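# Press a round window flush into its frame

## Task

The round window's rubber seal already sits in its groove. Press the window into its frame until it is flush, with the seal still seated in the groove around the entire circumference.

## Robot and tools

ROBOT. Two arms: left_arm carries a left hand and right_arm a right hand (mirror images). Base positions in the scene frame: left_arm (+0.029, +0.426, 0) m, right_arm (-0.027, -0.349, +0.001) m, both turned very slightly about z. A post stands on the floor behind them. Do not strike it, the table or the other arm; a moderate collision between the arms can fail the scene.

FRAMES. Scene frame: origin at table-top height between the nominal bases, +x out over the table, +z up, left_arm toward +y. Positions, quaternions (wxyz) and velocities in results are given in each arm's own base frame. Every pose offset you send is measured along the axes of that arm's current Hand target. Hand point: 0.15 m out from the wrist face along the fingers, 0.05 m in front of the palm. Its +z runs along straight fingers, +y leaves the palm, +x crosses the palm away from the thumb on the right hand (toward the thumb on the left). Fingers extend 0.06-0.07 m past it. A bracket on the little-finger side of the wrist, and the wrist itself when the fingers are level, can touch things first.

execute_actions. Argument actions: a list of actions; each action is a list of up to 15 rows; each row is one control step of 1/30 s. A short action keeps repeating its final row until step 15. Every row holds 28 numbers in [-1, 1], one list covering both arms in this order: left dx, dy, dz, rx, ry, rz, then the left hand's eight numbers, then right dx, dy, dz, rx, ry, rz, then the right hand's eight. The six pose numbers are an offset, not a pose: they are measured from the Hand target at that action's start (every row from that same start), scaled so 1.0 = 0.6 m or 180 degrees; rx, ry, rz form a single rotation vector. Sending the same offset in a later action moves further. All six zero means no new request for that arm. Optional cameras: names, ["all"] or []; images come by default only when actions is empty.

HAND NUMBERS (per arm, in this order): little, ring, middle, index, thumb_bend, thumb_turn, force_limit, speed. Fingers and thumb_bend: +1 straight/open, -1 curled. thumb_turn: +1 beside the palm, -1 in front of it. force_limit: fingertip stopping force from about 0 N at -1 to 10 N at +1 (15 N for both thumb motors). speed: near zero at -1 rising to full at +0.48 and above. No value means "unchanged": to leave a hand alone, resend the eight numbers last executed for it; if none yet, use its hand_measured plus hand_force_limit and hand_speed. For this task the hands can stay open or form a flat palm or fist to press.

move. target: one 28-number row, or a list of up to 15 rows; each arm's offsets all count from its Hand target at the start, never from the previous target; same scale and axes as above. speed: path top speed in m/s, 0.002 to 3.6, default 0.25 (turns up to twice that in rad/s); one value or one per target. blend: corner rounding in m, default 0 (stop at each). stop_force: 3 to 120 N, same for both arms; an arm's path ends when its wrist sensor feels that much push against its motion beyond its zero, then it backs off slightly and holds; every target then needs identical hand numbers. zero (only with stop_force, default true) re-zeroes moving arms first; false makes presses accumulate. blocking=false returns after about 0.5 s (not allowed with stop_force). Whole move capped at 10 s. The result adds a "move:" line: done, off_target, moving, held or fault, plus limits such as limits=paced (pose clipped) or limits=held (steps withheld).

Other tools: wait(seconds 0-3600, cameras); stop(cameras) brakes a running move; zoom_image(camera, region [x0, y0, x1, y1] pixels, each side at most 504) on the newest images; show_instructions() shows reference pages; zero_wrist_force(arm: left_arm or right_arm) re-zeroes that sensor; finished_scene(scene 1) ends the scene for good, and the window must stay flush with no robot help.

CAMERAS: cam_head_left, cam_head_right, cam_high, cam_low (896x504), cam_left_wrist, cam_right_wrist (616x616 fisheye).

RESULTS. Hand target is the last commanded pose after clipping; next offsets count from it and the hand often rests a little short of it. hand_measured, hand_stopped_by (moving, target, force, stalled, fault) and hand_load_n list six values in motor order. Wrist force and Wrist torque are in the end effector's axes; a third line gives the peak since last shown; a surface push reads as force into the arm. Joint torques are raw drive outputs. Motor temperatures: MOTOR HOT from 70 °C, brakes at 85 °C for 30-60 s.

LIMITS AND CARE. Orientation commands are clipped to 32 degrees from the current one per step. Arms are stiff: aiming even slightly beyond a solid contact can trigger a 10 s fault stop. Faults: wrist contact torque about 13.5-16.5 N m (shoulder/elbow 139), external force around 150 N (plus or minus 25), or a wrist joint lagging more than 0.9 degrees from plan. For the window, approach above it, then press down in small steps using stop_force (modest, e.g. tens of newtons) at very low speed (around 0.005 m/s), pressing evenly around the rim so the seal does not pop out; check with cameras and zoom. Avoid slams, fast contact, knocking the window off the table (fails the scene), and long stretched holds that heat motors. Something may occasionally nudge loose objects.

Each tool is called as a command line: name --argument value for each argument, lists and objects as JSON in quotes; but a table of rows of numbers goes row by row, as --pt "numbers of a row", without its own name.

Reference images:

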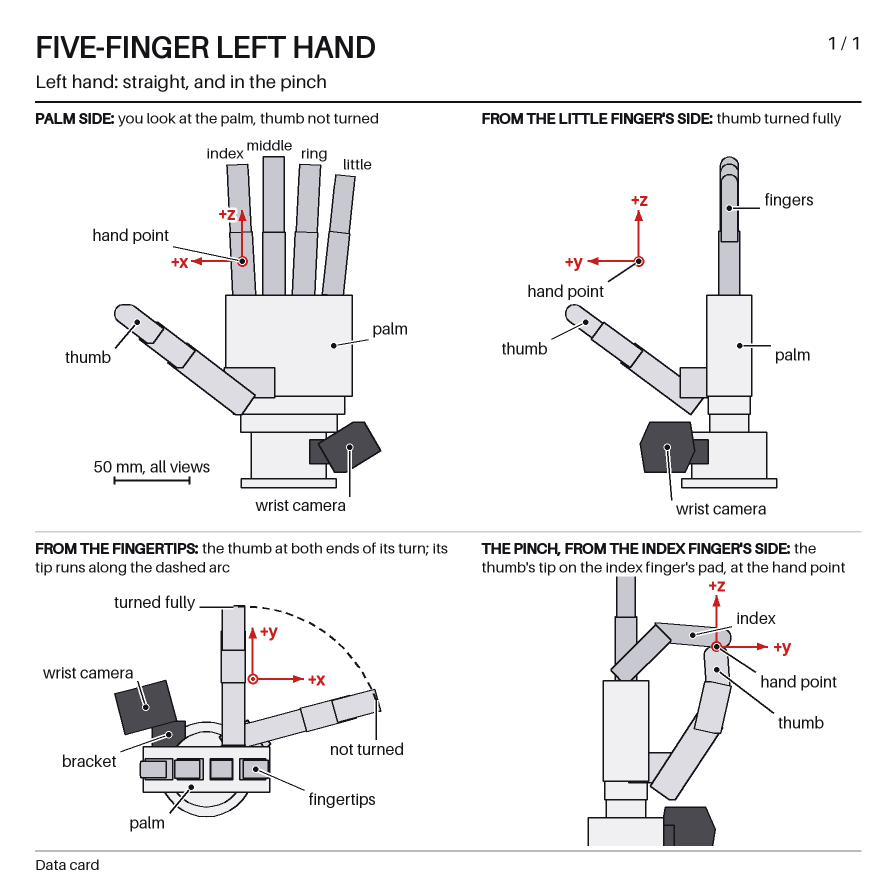

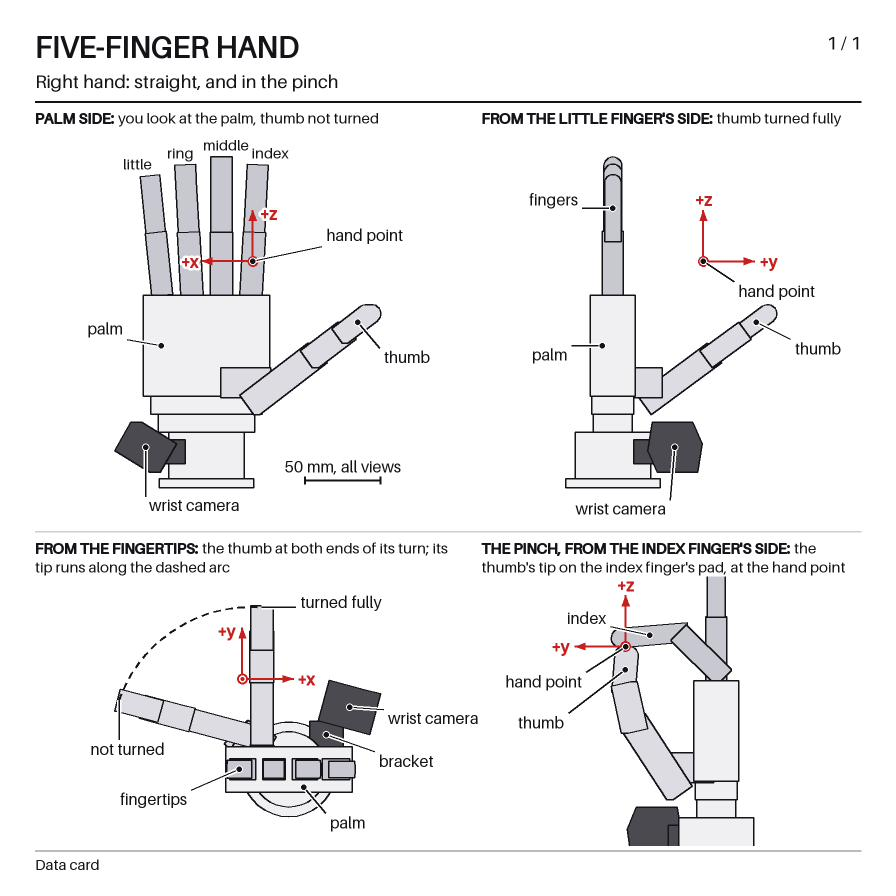

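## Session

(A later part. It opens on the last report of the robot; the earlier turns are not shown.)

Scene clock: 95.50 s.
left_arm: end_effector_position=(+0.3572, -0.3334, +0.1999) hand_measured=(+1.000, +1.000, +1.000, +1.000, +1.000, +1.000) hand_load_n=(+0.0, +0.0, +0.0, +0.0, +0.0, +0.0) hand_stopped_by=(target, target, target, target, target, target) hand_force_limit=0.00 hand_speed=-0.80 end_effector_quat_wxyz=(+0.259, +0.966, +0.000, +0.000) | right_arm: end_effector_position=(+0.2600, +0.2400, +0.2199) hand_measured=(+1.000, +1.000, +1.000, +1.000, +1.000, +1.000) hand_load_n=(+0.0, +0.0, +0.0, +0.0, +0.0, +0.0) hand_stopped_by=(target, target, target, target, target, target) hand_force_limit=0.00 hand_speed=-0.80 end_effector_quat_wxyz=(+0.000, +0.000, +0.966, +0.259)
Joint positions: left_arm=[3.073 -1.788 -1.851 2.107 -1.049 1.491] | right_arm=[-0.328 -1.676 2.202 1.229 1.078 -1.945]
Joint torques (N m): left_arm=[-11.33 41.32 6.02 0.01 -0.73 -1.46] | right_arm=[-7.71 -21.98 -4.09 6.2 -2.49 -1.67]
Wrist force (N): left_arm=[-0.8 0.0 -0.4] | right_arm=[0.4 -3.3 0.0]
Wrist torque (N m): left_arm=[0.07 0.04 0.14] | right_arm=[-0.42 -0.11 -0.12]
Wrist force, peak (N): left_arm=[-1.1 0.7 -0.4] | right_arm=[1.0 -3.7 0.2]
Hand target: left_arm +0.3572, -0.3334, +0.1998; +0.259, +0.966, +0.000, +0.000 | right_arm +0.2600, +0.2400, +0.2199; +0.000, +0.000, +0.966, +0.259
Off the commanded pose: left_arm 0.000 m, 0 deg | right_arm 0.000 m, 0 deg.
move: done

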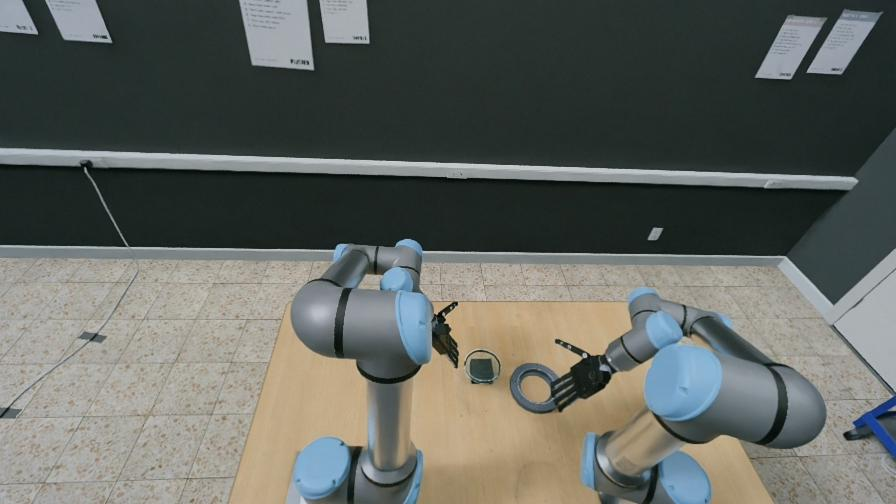

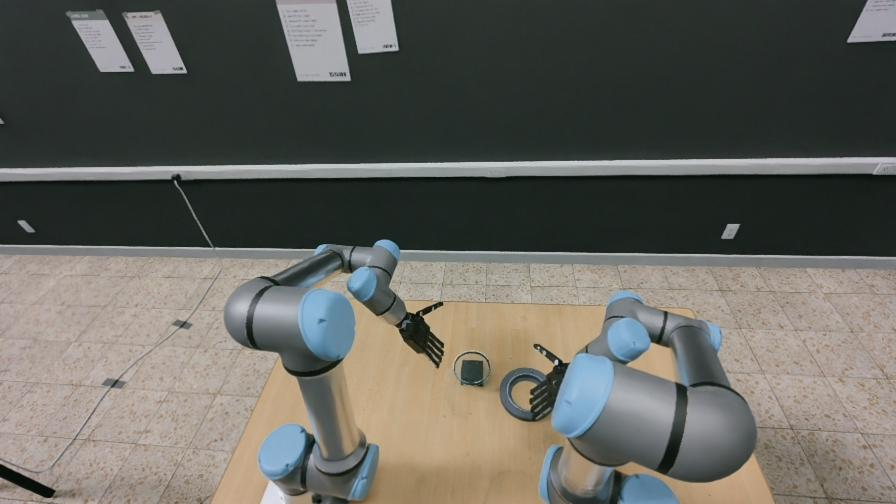

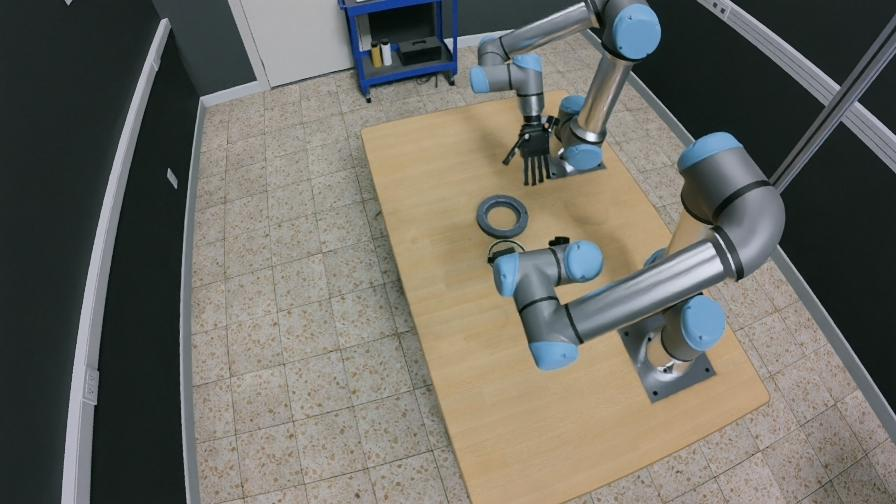

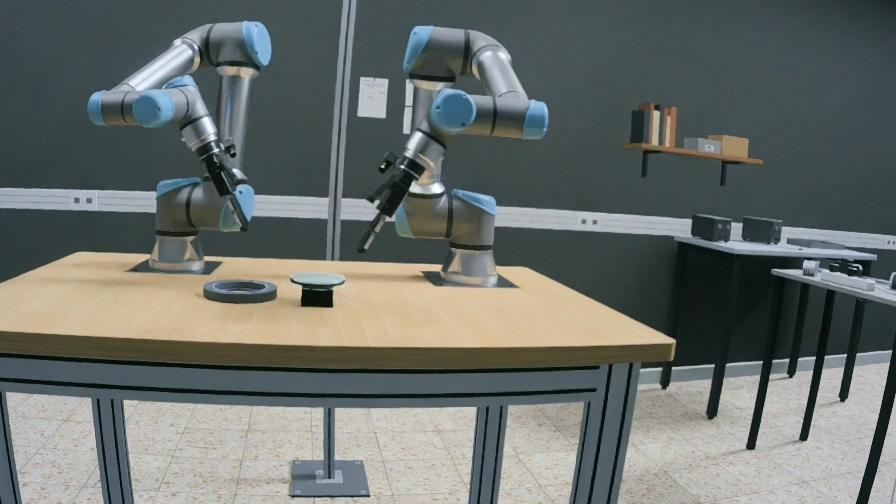

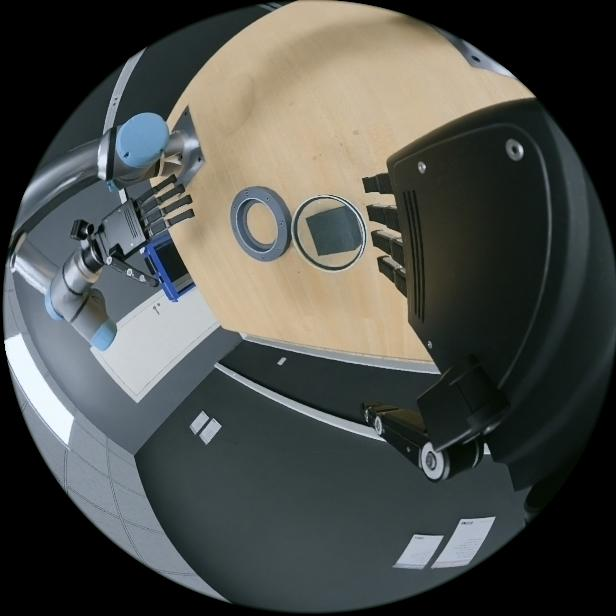

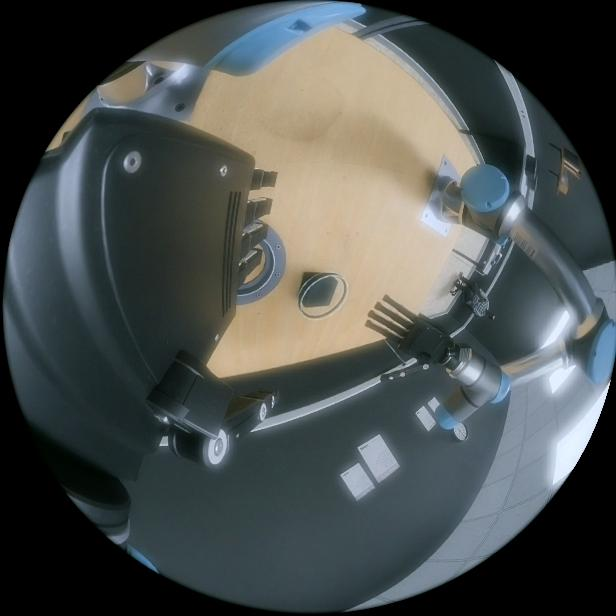

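move --target '[-0.0117,-0.0375,0.065,0,0,0,1,1,1,1,1,1,0,-0.8,0,0,0,0,0,0,1,1,1,1,1,1,0,-0.8]' --speed 0.08 --cameras '["all"]'

Scene clock: 115.13 s.
left_arm: end_effector_position=(+0.3501, -0.3334, +0.1549) hand_measured=(+1.000, +1.000, +1.000, +1.000, +1.000, +1.000) hand_load_n=(+0.0, +0.0, +0.0, +0.0, +0.0, +0.0) hand_stopped_by=(target, target, target, target, target, target) hand_force_limit=0.00 hand_speed=-0.80 end_effector_quat_wxyz=(+0.259, +0.966, +0.000, +0.000) | right_arm: end_effector_position=(+0.2600, +0.2400, +0.2199) hand_measured=(+1.000, +1.000, +1.000, +1.000, +1.000, +1.000) hand_load_n=(+0.0, +0.0, +0.0, +0.0, -0.5, +0.0) hand_stopped_by=(target, target, target, target, target, target) hand_force_limit=0.00 hand_speed=-0.80 end_effector_quat_wxyz=(+0.000, +0.000, +0.966, +0.259)
Joint positions: left_arm=[3.071 -1.832 -1.928 2.23 -1.049 1.489] | right_arm=[-0.328 -1.676 2.202 1.229 1.078 -1.945]
Joint torques (N m): left_arm=[-12.81 15.55 4.61 0.15 2.54 -1.53] | right_arm=[-7.77 -22.32 -3.16 6.25 -2.48 -1.81]
Wrist force (N): left_arm=[-0.7 0.4 -0.4] | right_arm=[0.8 -3.3 0.1]
Wrist torque (N m): left_arm=[0.12 0.04 0.13] | right_arm=[-0.42 -0.17 -0.10]
Wrist force, peak (N): left_arm=[-1.2 0.3 -0.7] | right_arm=[0.9 -3.7 -0.3]
Hand target: left_arm +0.3501, -0.3335, +0.1548; +0.259, +0.966, +0.000, +0.000 | right_arm +0.2600, +0.2400, +0.2199; +0.000, +0.000, +0.966, +0.259
Off the commanded pose: left_arm 0.000 m, 0 deg | right_arm 0.000 m, 0 deg.
move: done

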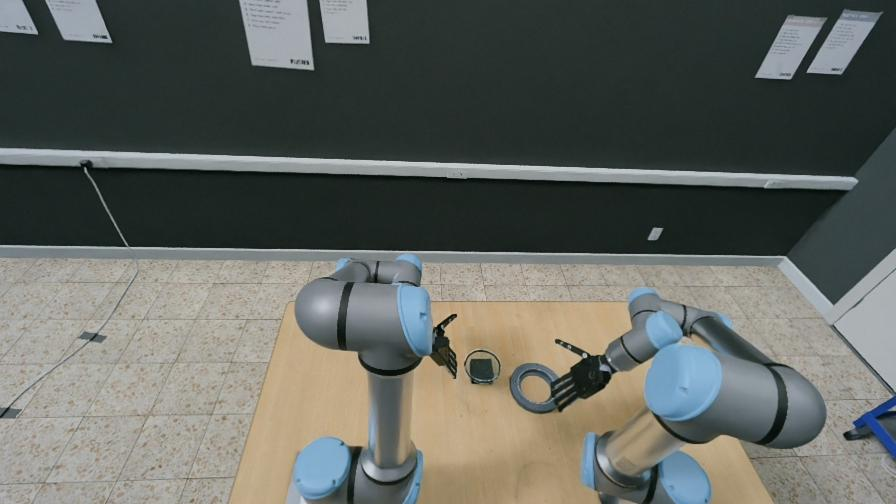

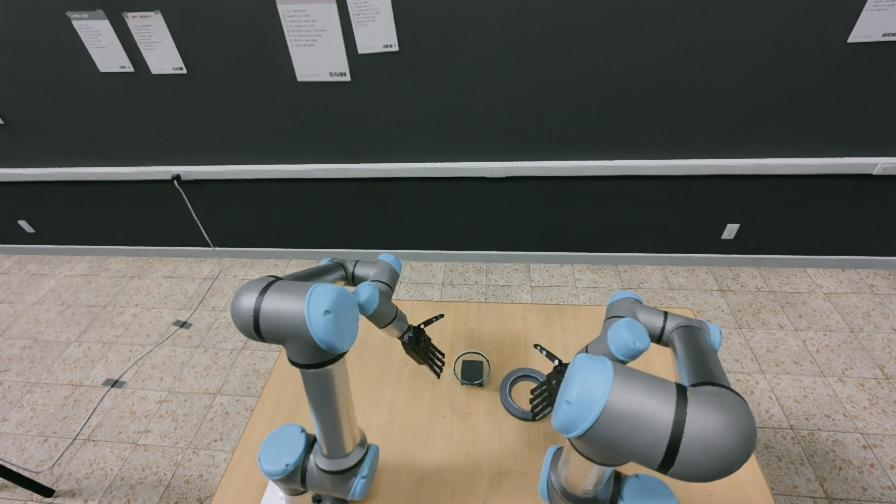

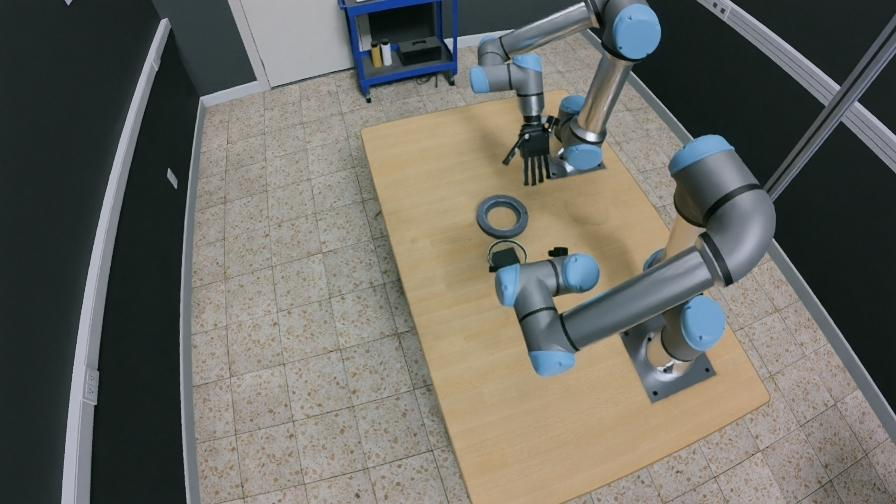

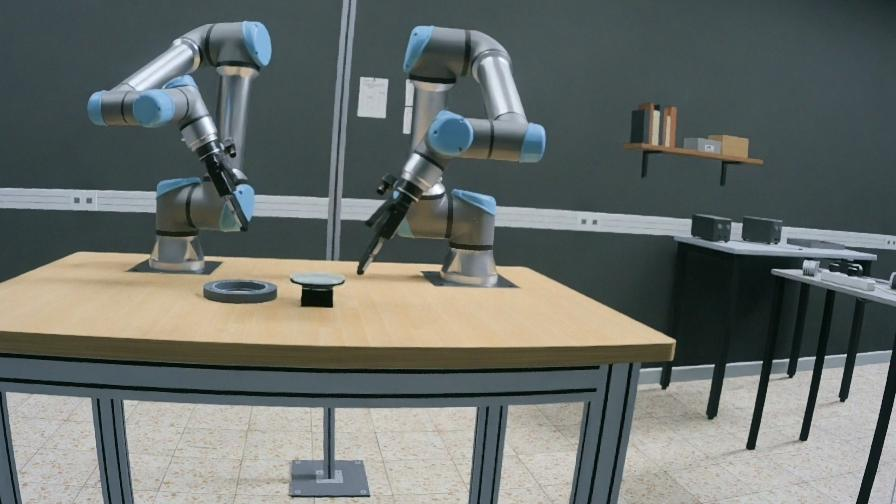

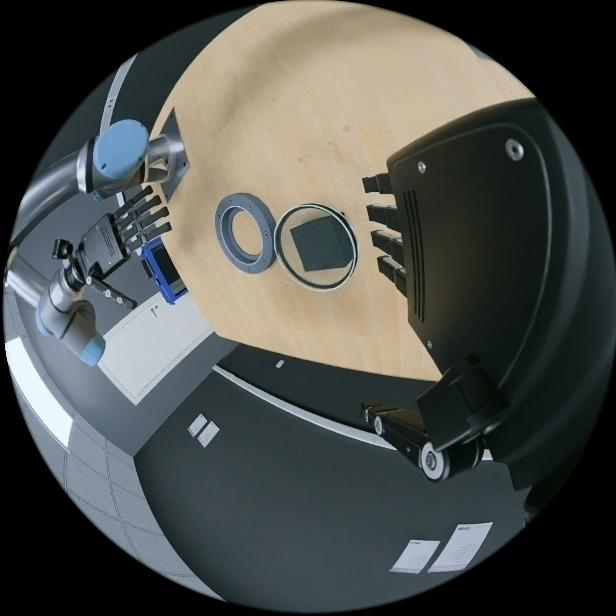

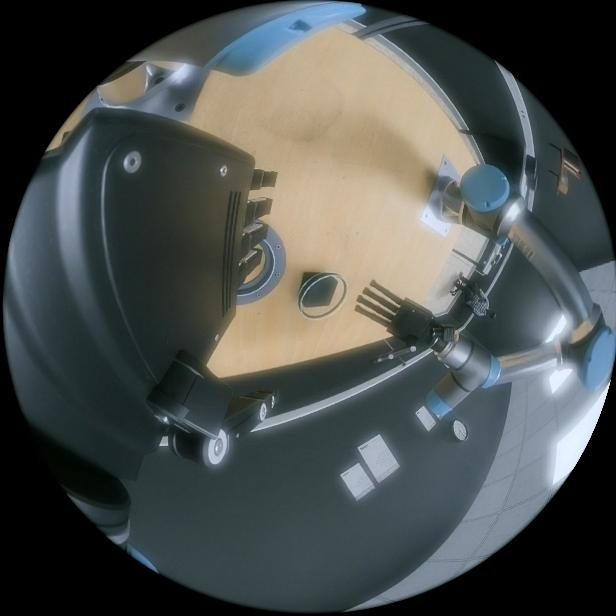

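zoom_image --camera "cam_low" --region '[280, 220, 400, 310]'

zoom_image --camera "cam_left_wrist" --region '[260, 160, 420, 310]'

zoom_image --camera "cam_head_left" --region '[420, 310, 580, 420]'

zoom_image --camera "cam_head_right" --region '[400, 310, 560, 420]'

Scaled by 4.200 from the camera's image (finer frame: 1280x720).

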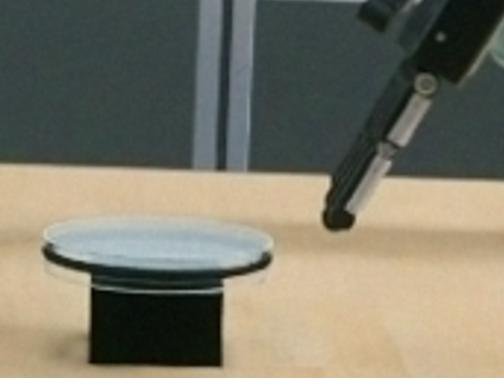

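Scaled by 3.150 from the camera's image (finer frame: 880x880).

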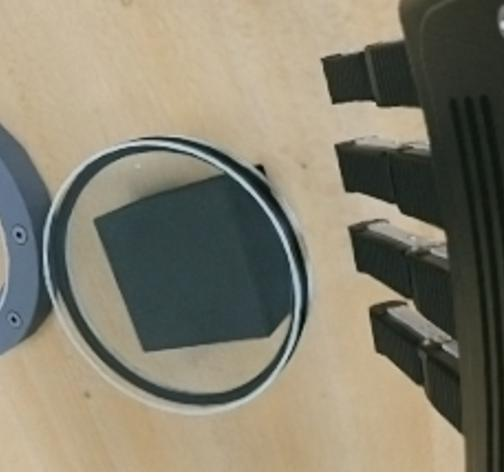

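Scaled by 3.150 from the camera's image (finer frame: 1280x720).

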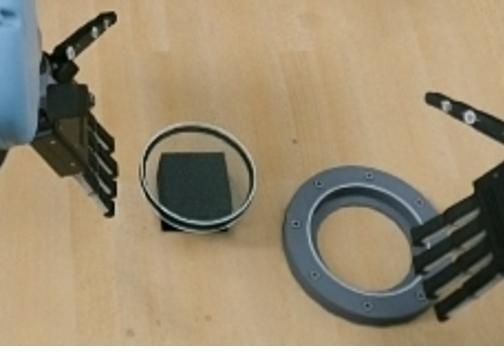

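Scaled by 3.150 from the camera's image (finer frame: 1280x720).

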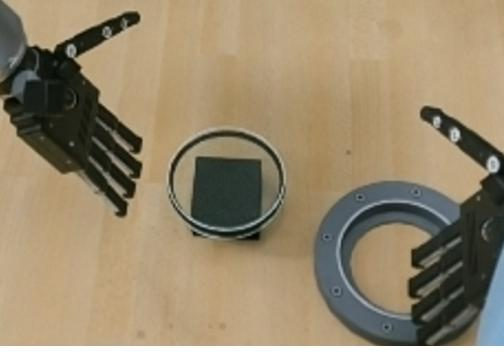

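move --target '[0,0,0,0,0,0,1,1,0,1,1,1,0,-0.5,-0.2233,0.0792,0.1227,0,0,0,1,1,0,1,1,1,0,-0.5]' --speed 0.1 --cameras '["all"]'

zoom_image --camera "cam_low" --region '[240, 200, 400, 320]'

zoom_image --camera "cam_head_left" --region '[420, 310, 580, 420]'

zoom_image --camera "cam_head_right" --region '[400, 310, 560, 420]'

Scene clock: 142.20 s.
left_arm: end_effector_position=(+0.3501, -0.3335, +0.1548) hand_measured=(+1.000, +1.000, +0.000, +1.000, +1.000, +1.000) hand_load_n=(+0.0, +0.0, +0.0, +0.0, +0.0, +0.0) hand_stopped_by=(target, target, target, target, target, target) hand_force_limit=0.00 hand_speed=-0.50 end_effector_quat_wxyz=(+0.259, +0.966, +0.000, +0.000) | right_arm: end_effector_position=(+0.3939, +0.3178, +0.1798) hand_measured=(+1.000, +1.000, +0.000, +1.000, +1.000, +1.000) hand_load_n=(+0.0, +0.0, +0.0, +0.0, +0.0, +0.0) hand_stopped_by=(target, target, target, target, target, target) hand_force_limit=0.00 hand_speed=-0.50 end_effector_quat_wxyz=(+0.000, +0.000, +0.966, +0.259)
Joint positions: left_arm=[3.071 -1.832 -1.928 2.23 -1.049 1.489] | right_arm=[0.02 -1.264 1.8 1.024 1.048 -1.547]
Joint torques (N m): left_arm=[-11.64 15.93 5.49 -0.29 2.72 -1.39] | right_arm=[8.54 -21.64 -26.79 -0.66 0.75 2.61]
Wrist force (N): left_arm=[-0.7 0.4 -0.5] | right_arm=[0.9 -3.3 0.0]
Wrist torque (N m): left_arm=[0.13 0.05 0.13] | right_arm=[-0.46 -0.21 -0.28]
Wrist force, peak (N): left_arm=[-1.0 0.6 -0.8] | right_arm=[0.5 -4.0 -0.4]
Hand target: left_arm +0.3501, -0.3335, +0.1548; +0.259, +0.966, +0.000, +0.000 | right_arm +0.3940, +0.3179, +0.1798; +0.000, +0.000, +0.966, +0.259
Off the commanded pose: left_arm 0.000 m, 0 deg | right_arm 0.000 m, 0 deg.
move: done

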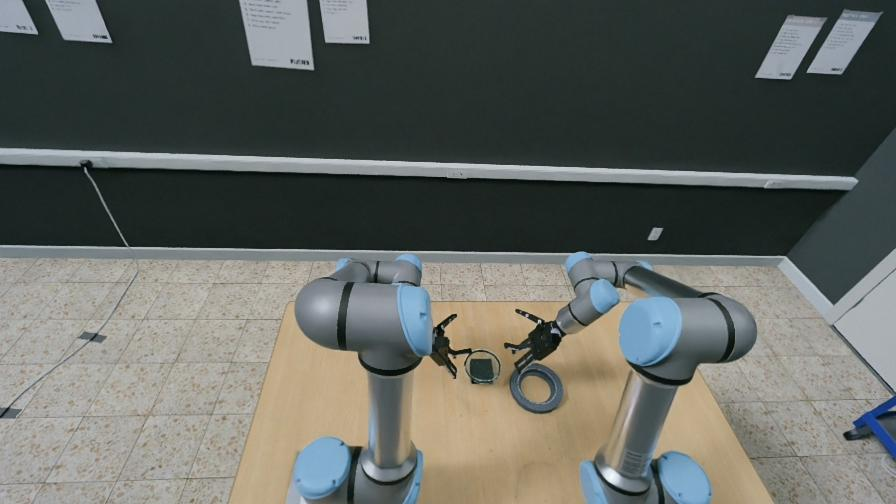

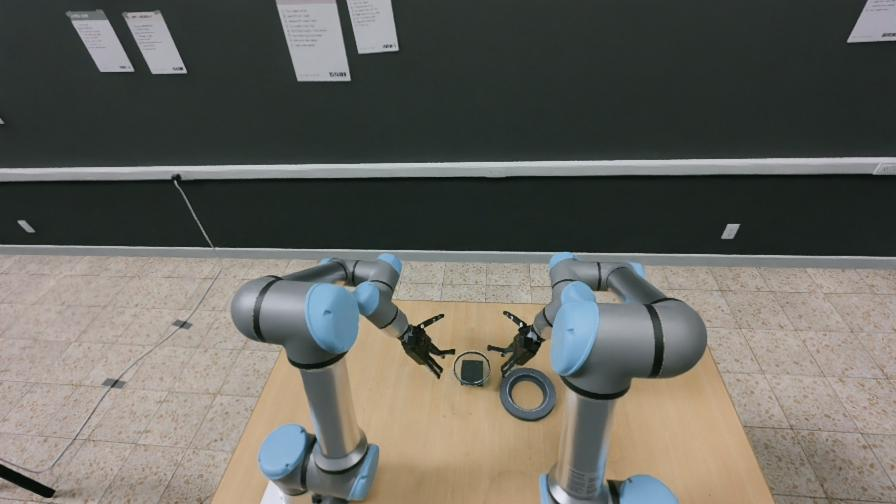

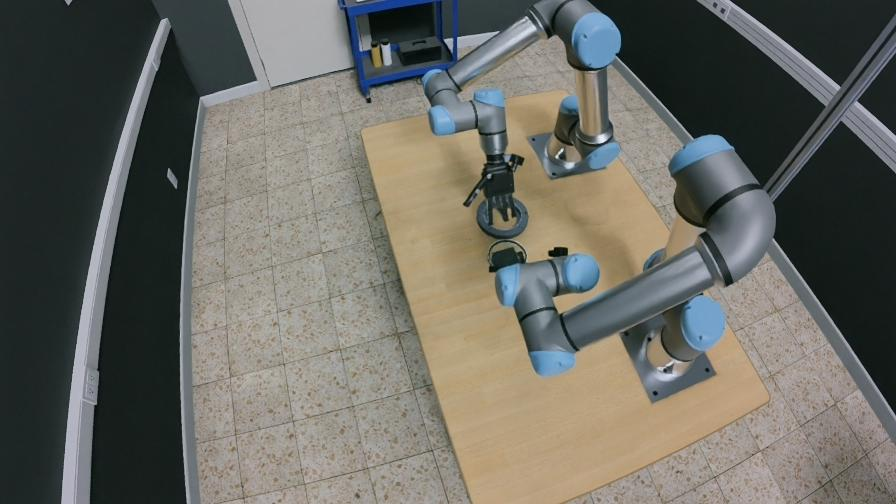

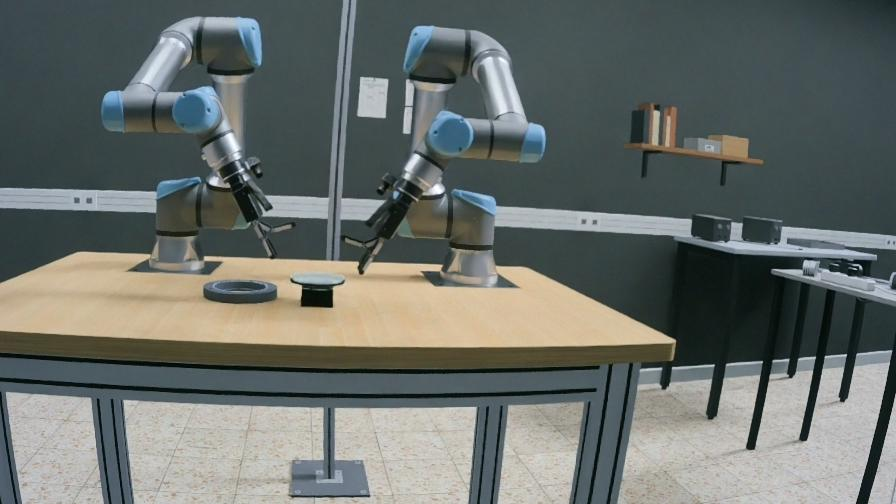

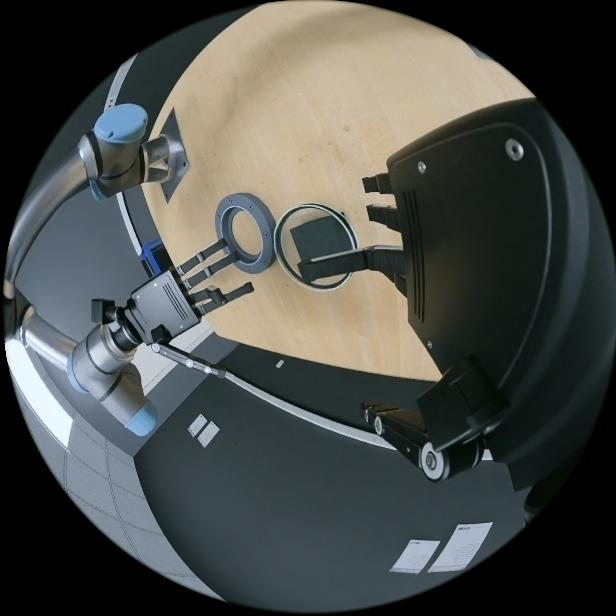

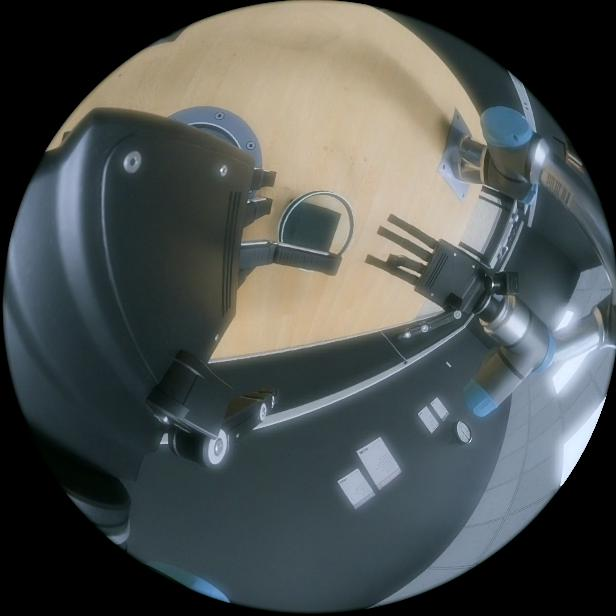

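Scaled by 3.150 from the camera's image (finer frame: 1280x720).

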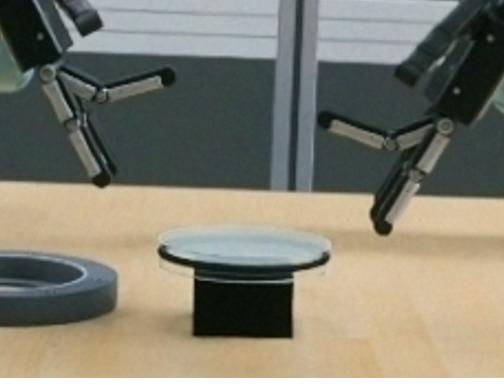

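Scaled by 3.150 from the camera's image (finer frame: 1280x720).

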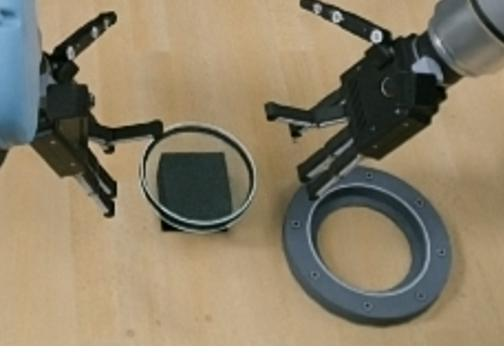

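Scaled by 3.150 from the camera's image (finer frame: 1280x720).

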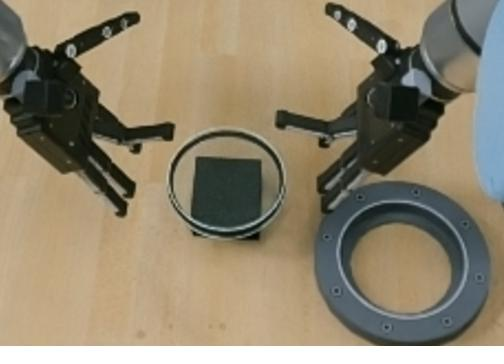

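zoom_image --camera "cam_head_left" --region '[445, 325, 525, 385]'

zoom_image --camera "cam_head_right" --region '[430, 325, 510, 385]'

zoom_image --camera "cam_right_wrist" --region '[220, 150, 420, 300]'

Scaled by 6.300 from the camera's image (finer frame: 1280x720).

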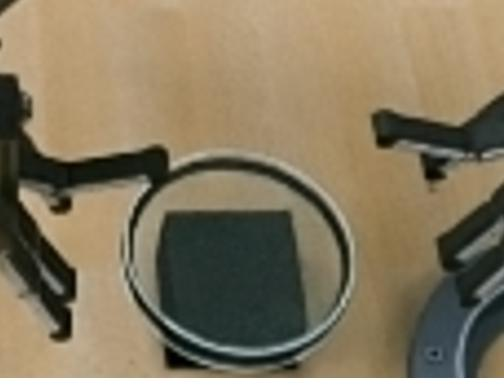

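Scaled by 6.300 from the camera's image (finer frame: 1280x720).

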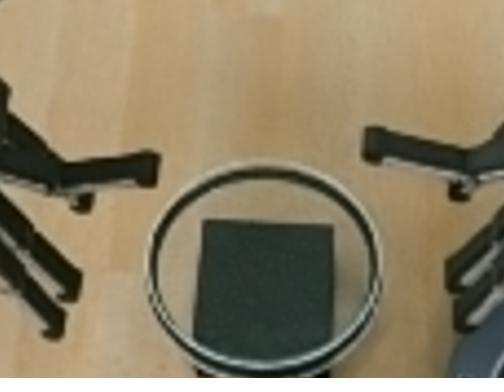

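Scaled by 2.520 from the camera's image (finer frame: 880x880).

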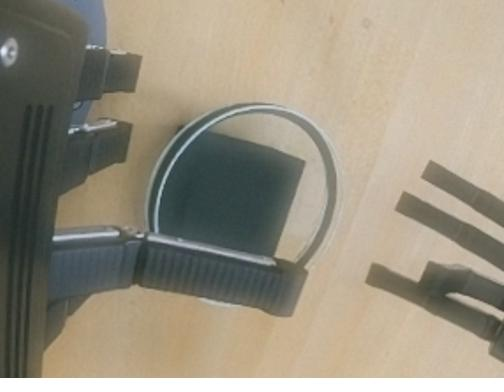

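move --target '[0,-0.01,0.0173,0,0,0,1,1,0,1,1,1,0,-0.5,0,-0.0358,0.062,0,0,0,1,1,0,1,1,1,0,-0.5]' --speed 0.06 --cameras '["all"]'

zoom_image --camera "cam_low" --region '[270, 240, 370, 310]'

zoom_image --camera "cam_head_left" --region '[445, 325, 525, 385]'

zoom_image --camera "cam_head_right" --region '[430, 325, 510, 385]'

Scene clock: 158.03 s.
left_arm: end_effector_position=(+0.3501, -0.3335, +0.1429) hand_measured=(+1.000, +1.000, +0.000, +1.000, +1.000, +1.000) hand_load_n=(+0.0, +0.0, +0.0, +0.0, +0.0, +0.0) hand_stopped_by=(target, target, target, target, target, target) hand_force_limit=0.00 hand_speed=-0.50 end_effector_quat_wxyz=(+0.259, +0.966, +0.000, +0.000) | right_arm: end_effector_position=(+0.3940, +0.3178, +0.1369) hand_measured=(+1.000, +1.000, +0.000, +1.000, +1.000, +1.000) hand_load_n=(+0.0, +0.0, +0.0, +0.0, +0.0, +0.0) hand_stopped_by=(target, target, target, target, target, target) hand_force_limit=0.00 hand_speed=-0.50 end_effector_quat_wxyz=(+0.000, +0.000, +0.966, +0.259)
Joint positions: left_arm=[3.071 -1.85 -1.942 2.261 -1.049 1.489] | right_arm=[0.02 -1.206 1.848 0.917 1.048 -1.547]
Joint torques (N m): left_arm=[-1.88 15.98 5.71 0.43 1.78 1.43] | right_arm=[6.93 -21.51 -1.73 -0.67 -1.61 2.01]
Wrist force (N): left_arm=[-0.7 0.3 -0.6] | right_arm=[0.7 -3.4 -0.3]
Wrist torque (N m): left_arm=[0.12 0.04 0.13] | right_arm=[-0.49 -0.19 -0.28]
Wrist force, peak (N): left_arm=[-1.3 0.2 -0.7] | right_arm=[1.0 -3.8 -0.4]
Hand target: left_arm +0.3501, -0.3334, +0.1428; +0.259, +0.966, +0.000, +0.000 | right_arm +0.3940, +0.3178, +0.1368; +0.000, +0.000, +0.966, +0.259
Off the commanded pose: left_arm 0.000 m, 0 deg | right_arm 0.000 m, 0 deg.
move: done

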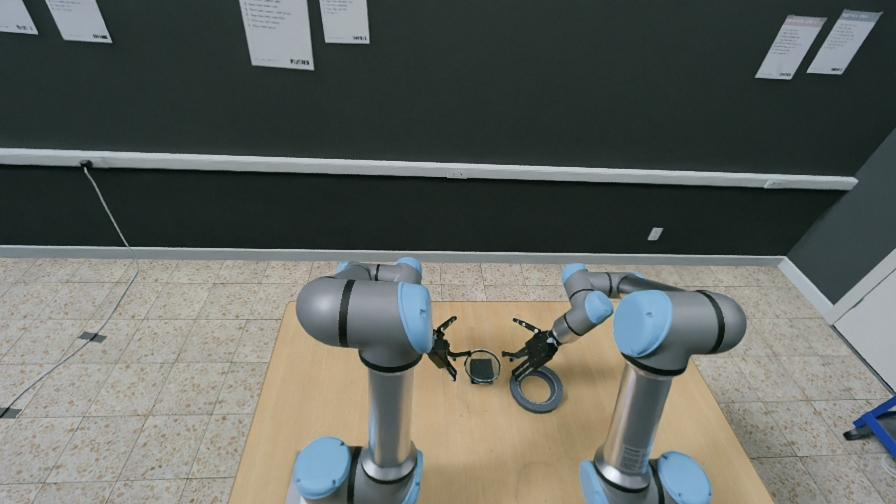

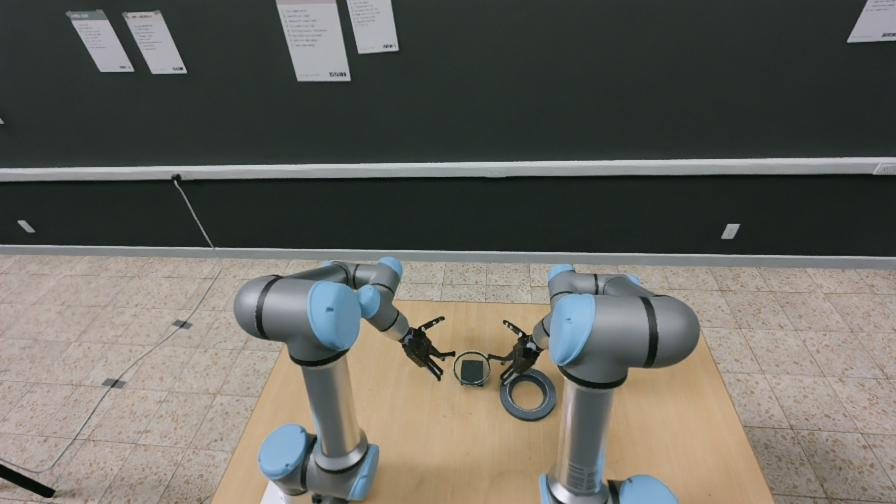

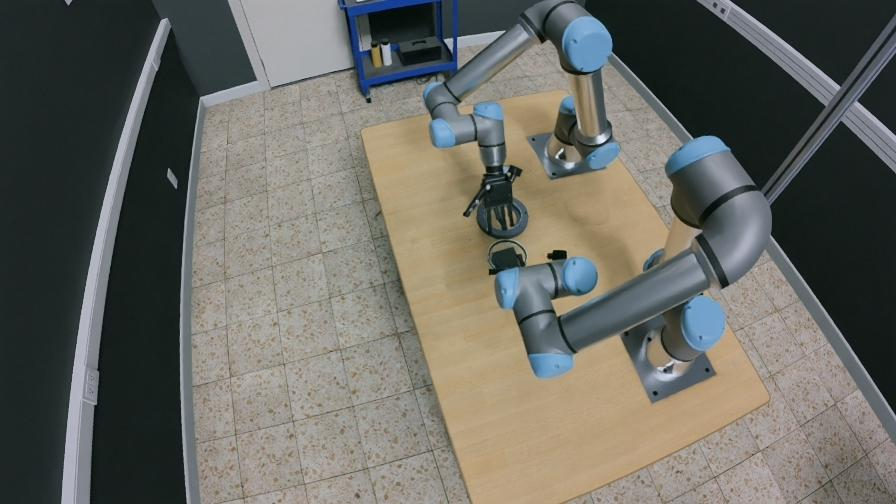

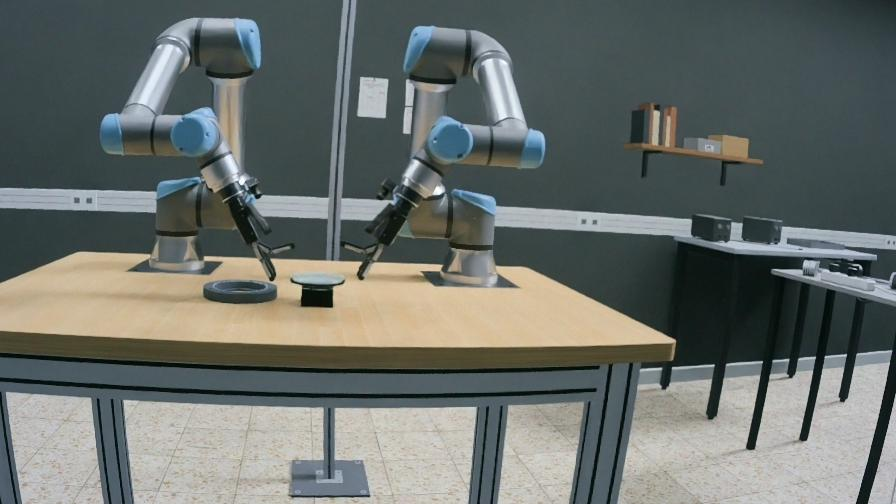

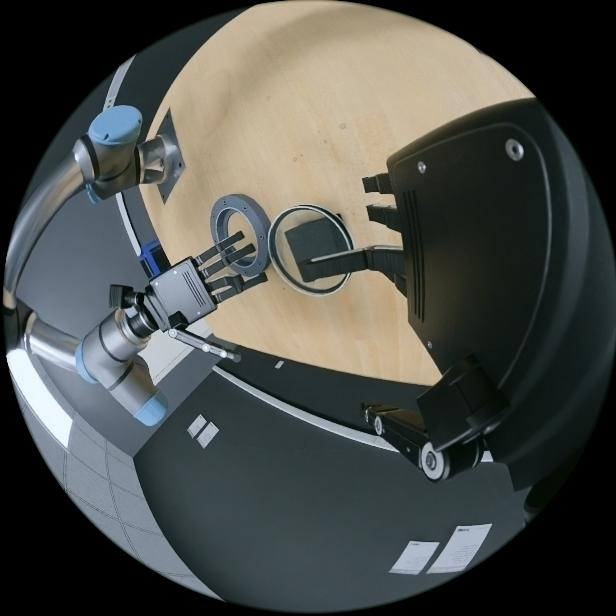

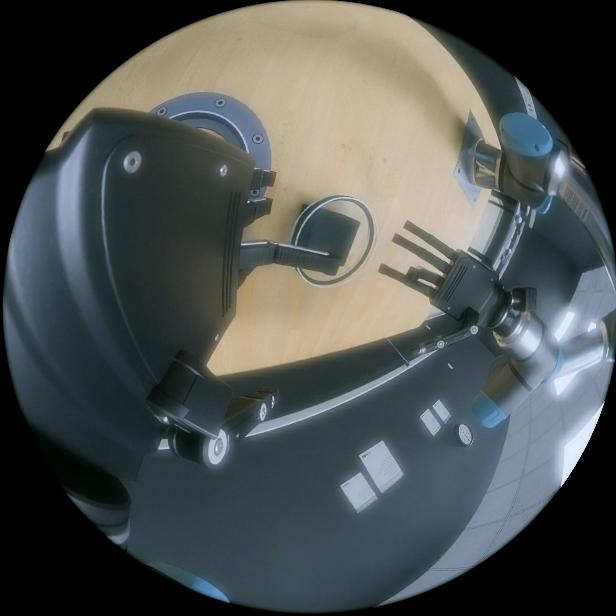

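Scaled by 5.040 from the camera's image (finer frame: 1280x720).

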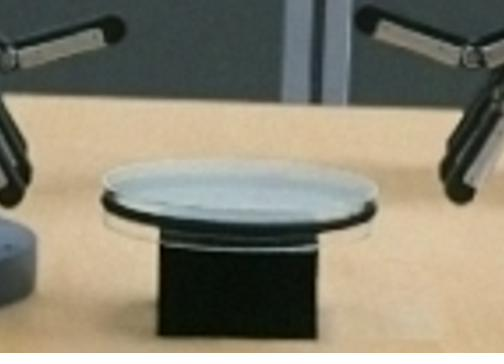

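Scaled by 6.300 from the camera's image (finer frame: 1280x720).

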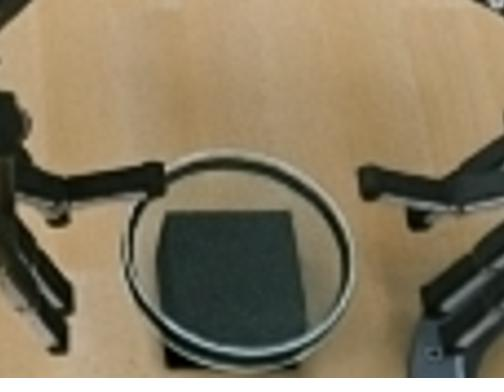

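Scaled by 6.300 from the camera's image (finer frame: 1280x720).

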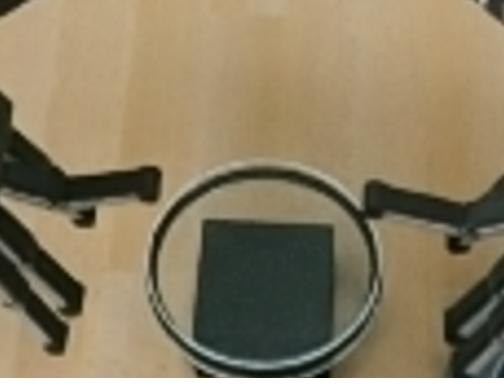

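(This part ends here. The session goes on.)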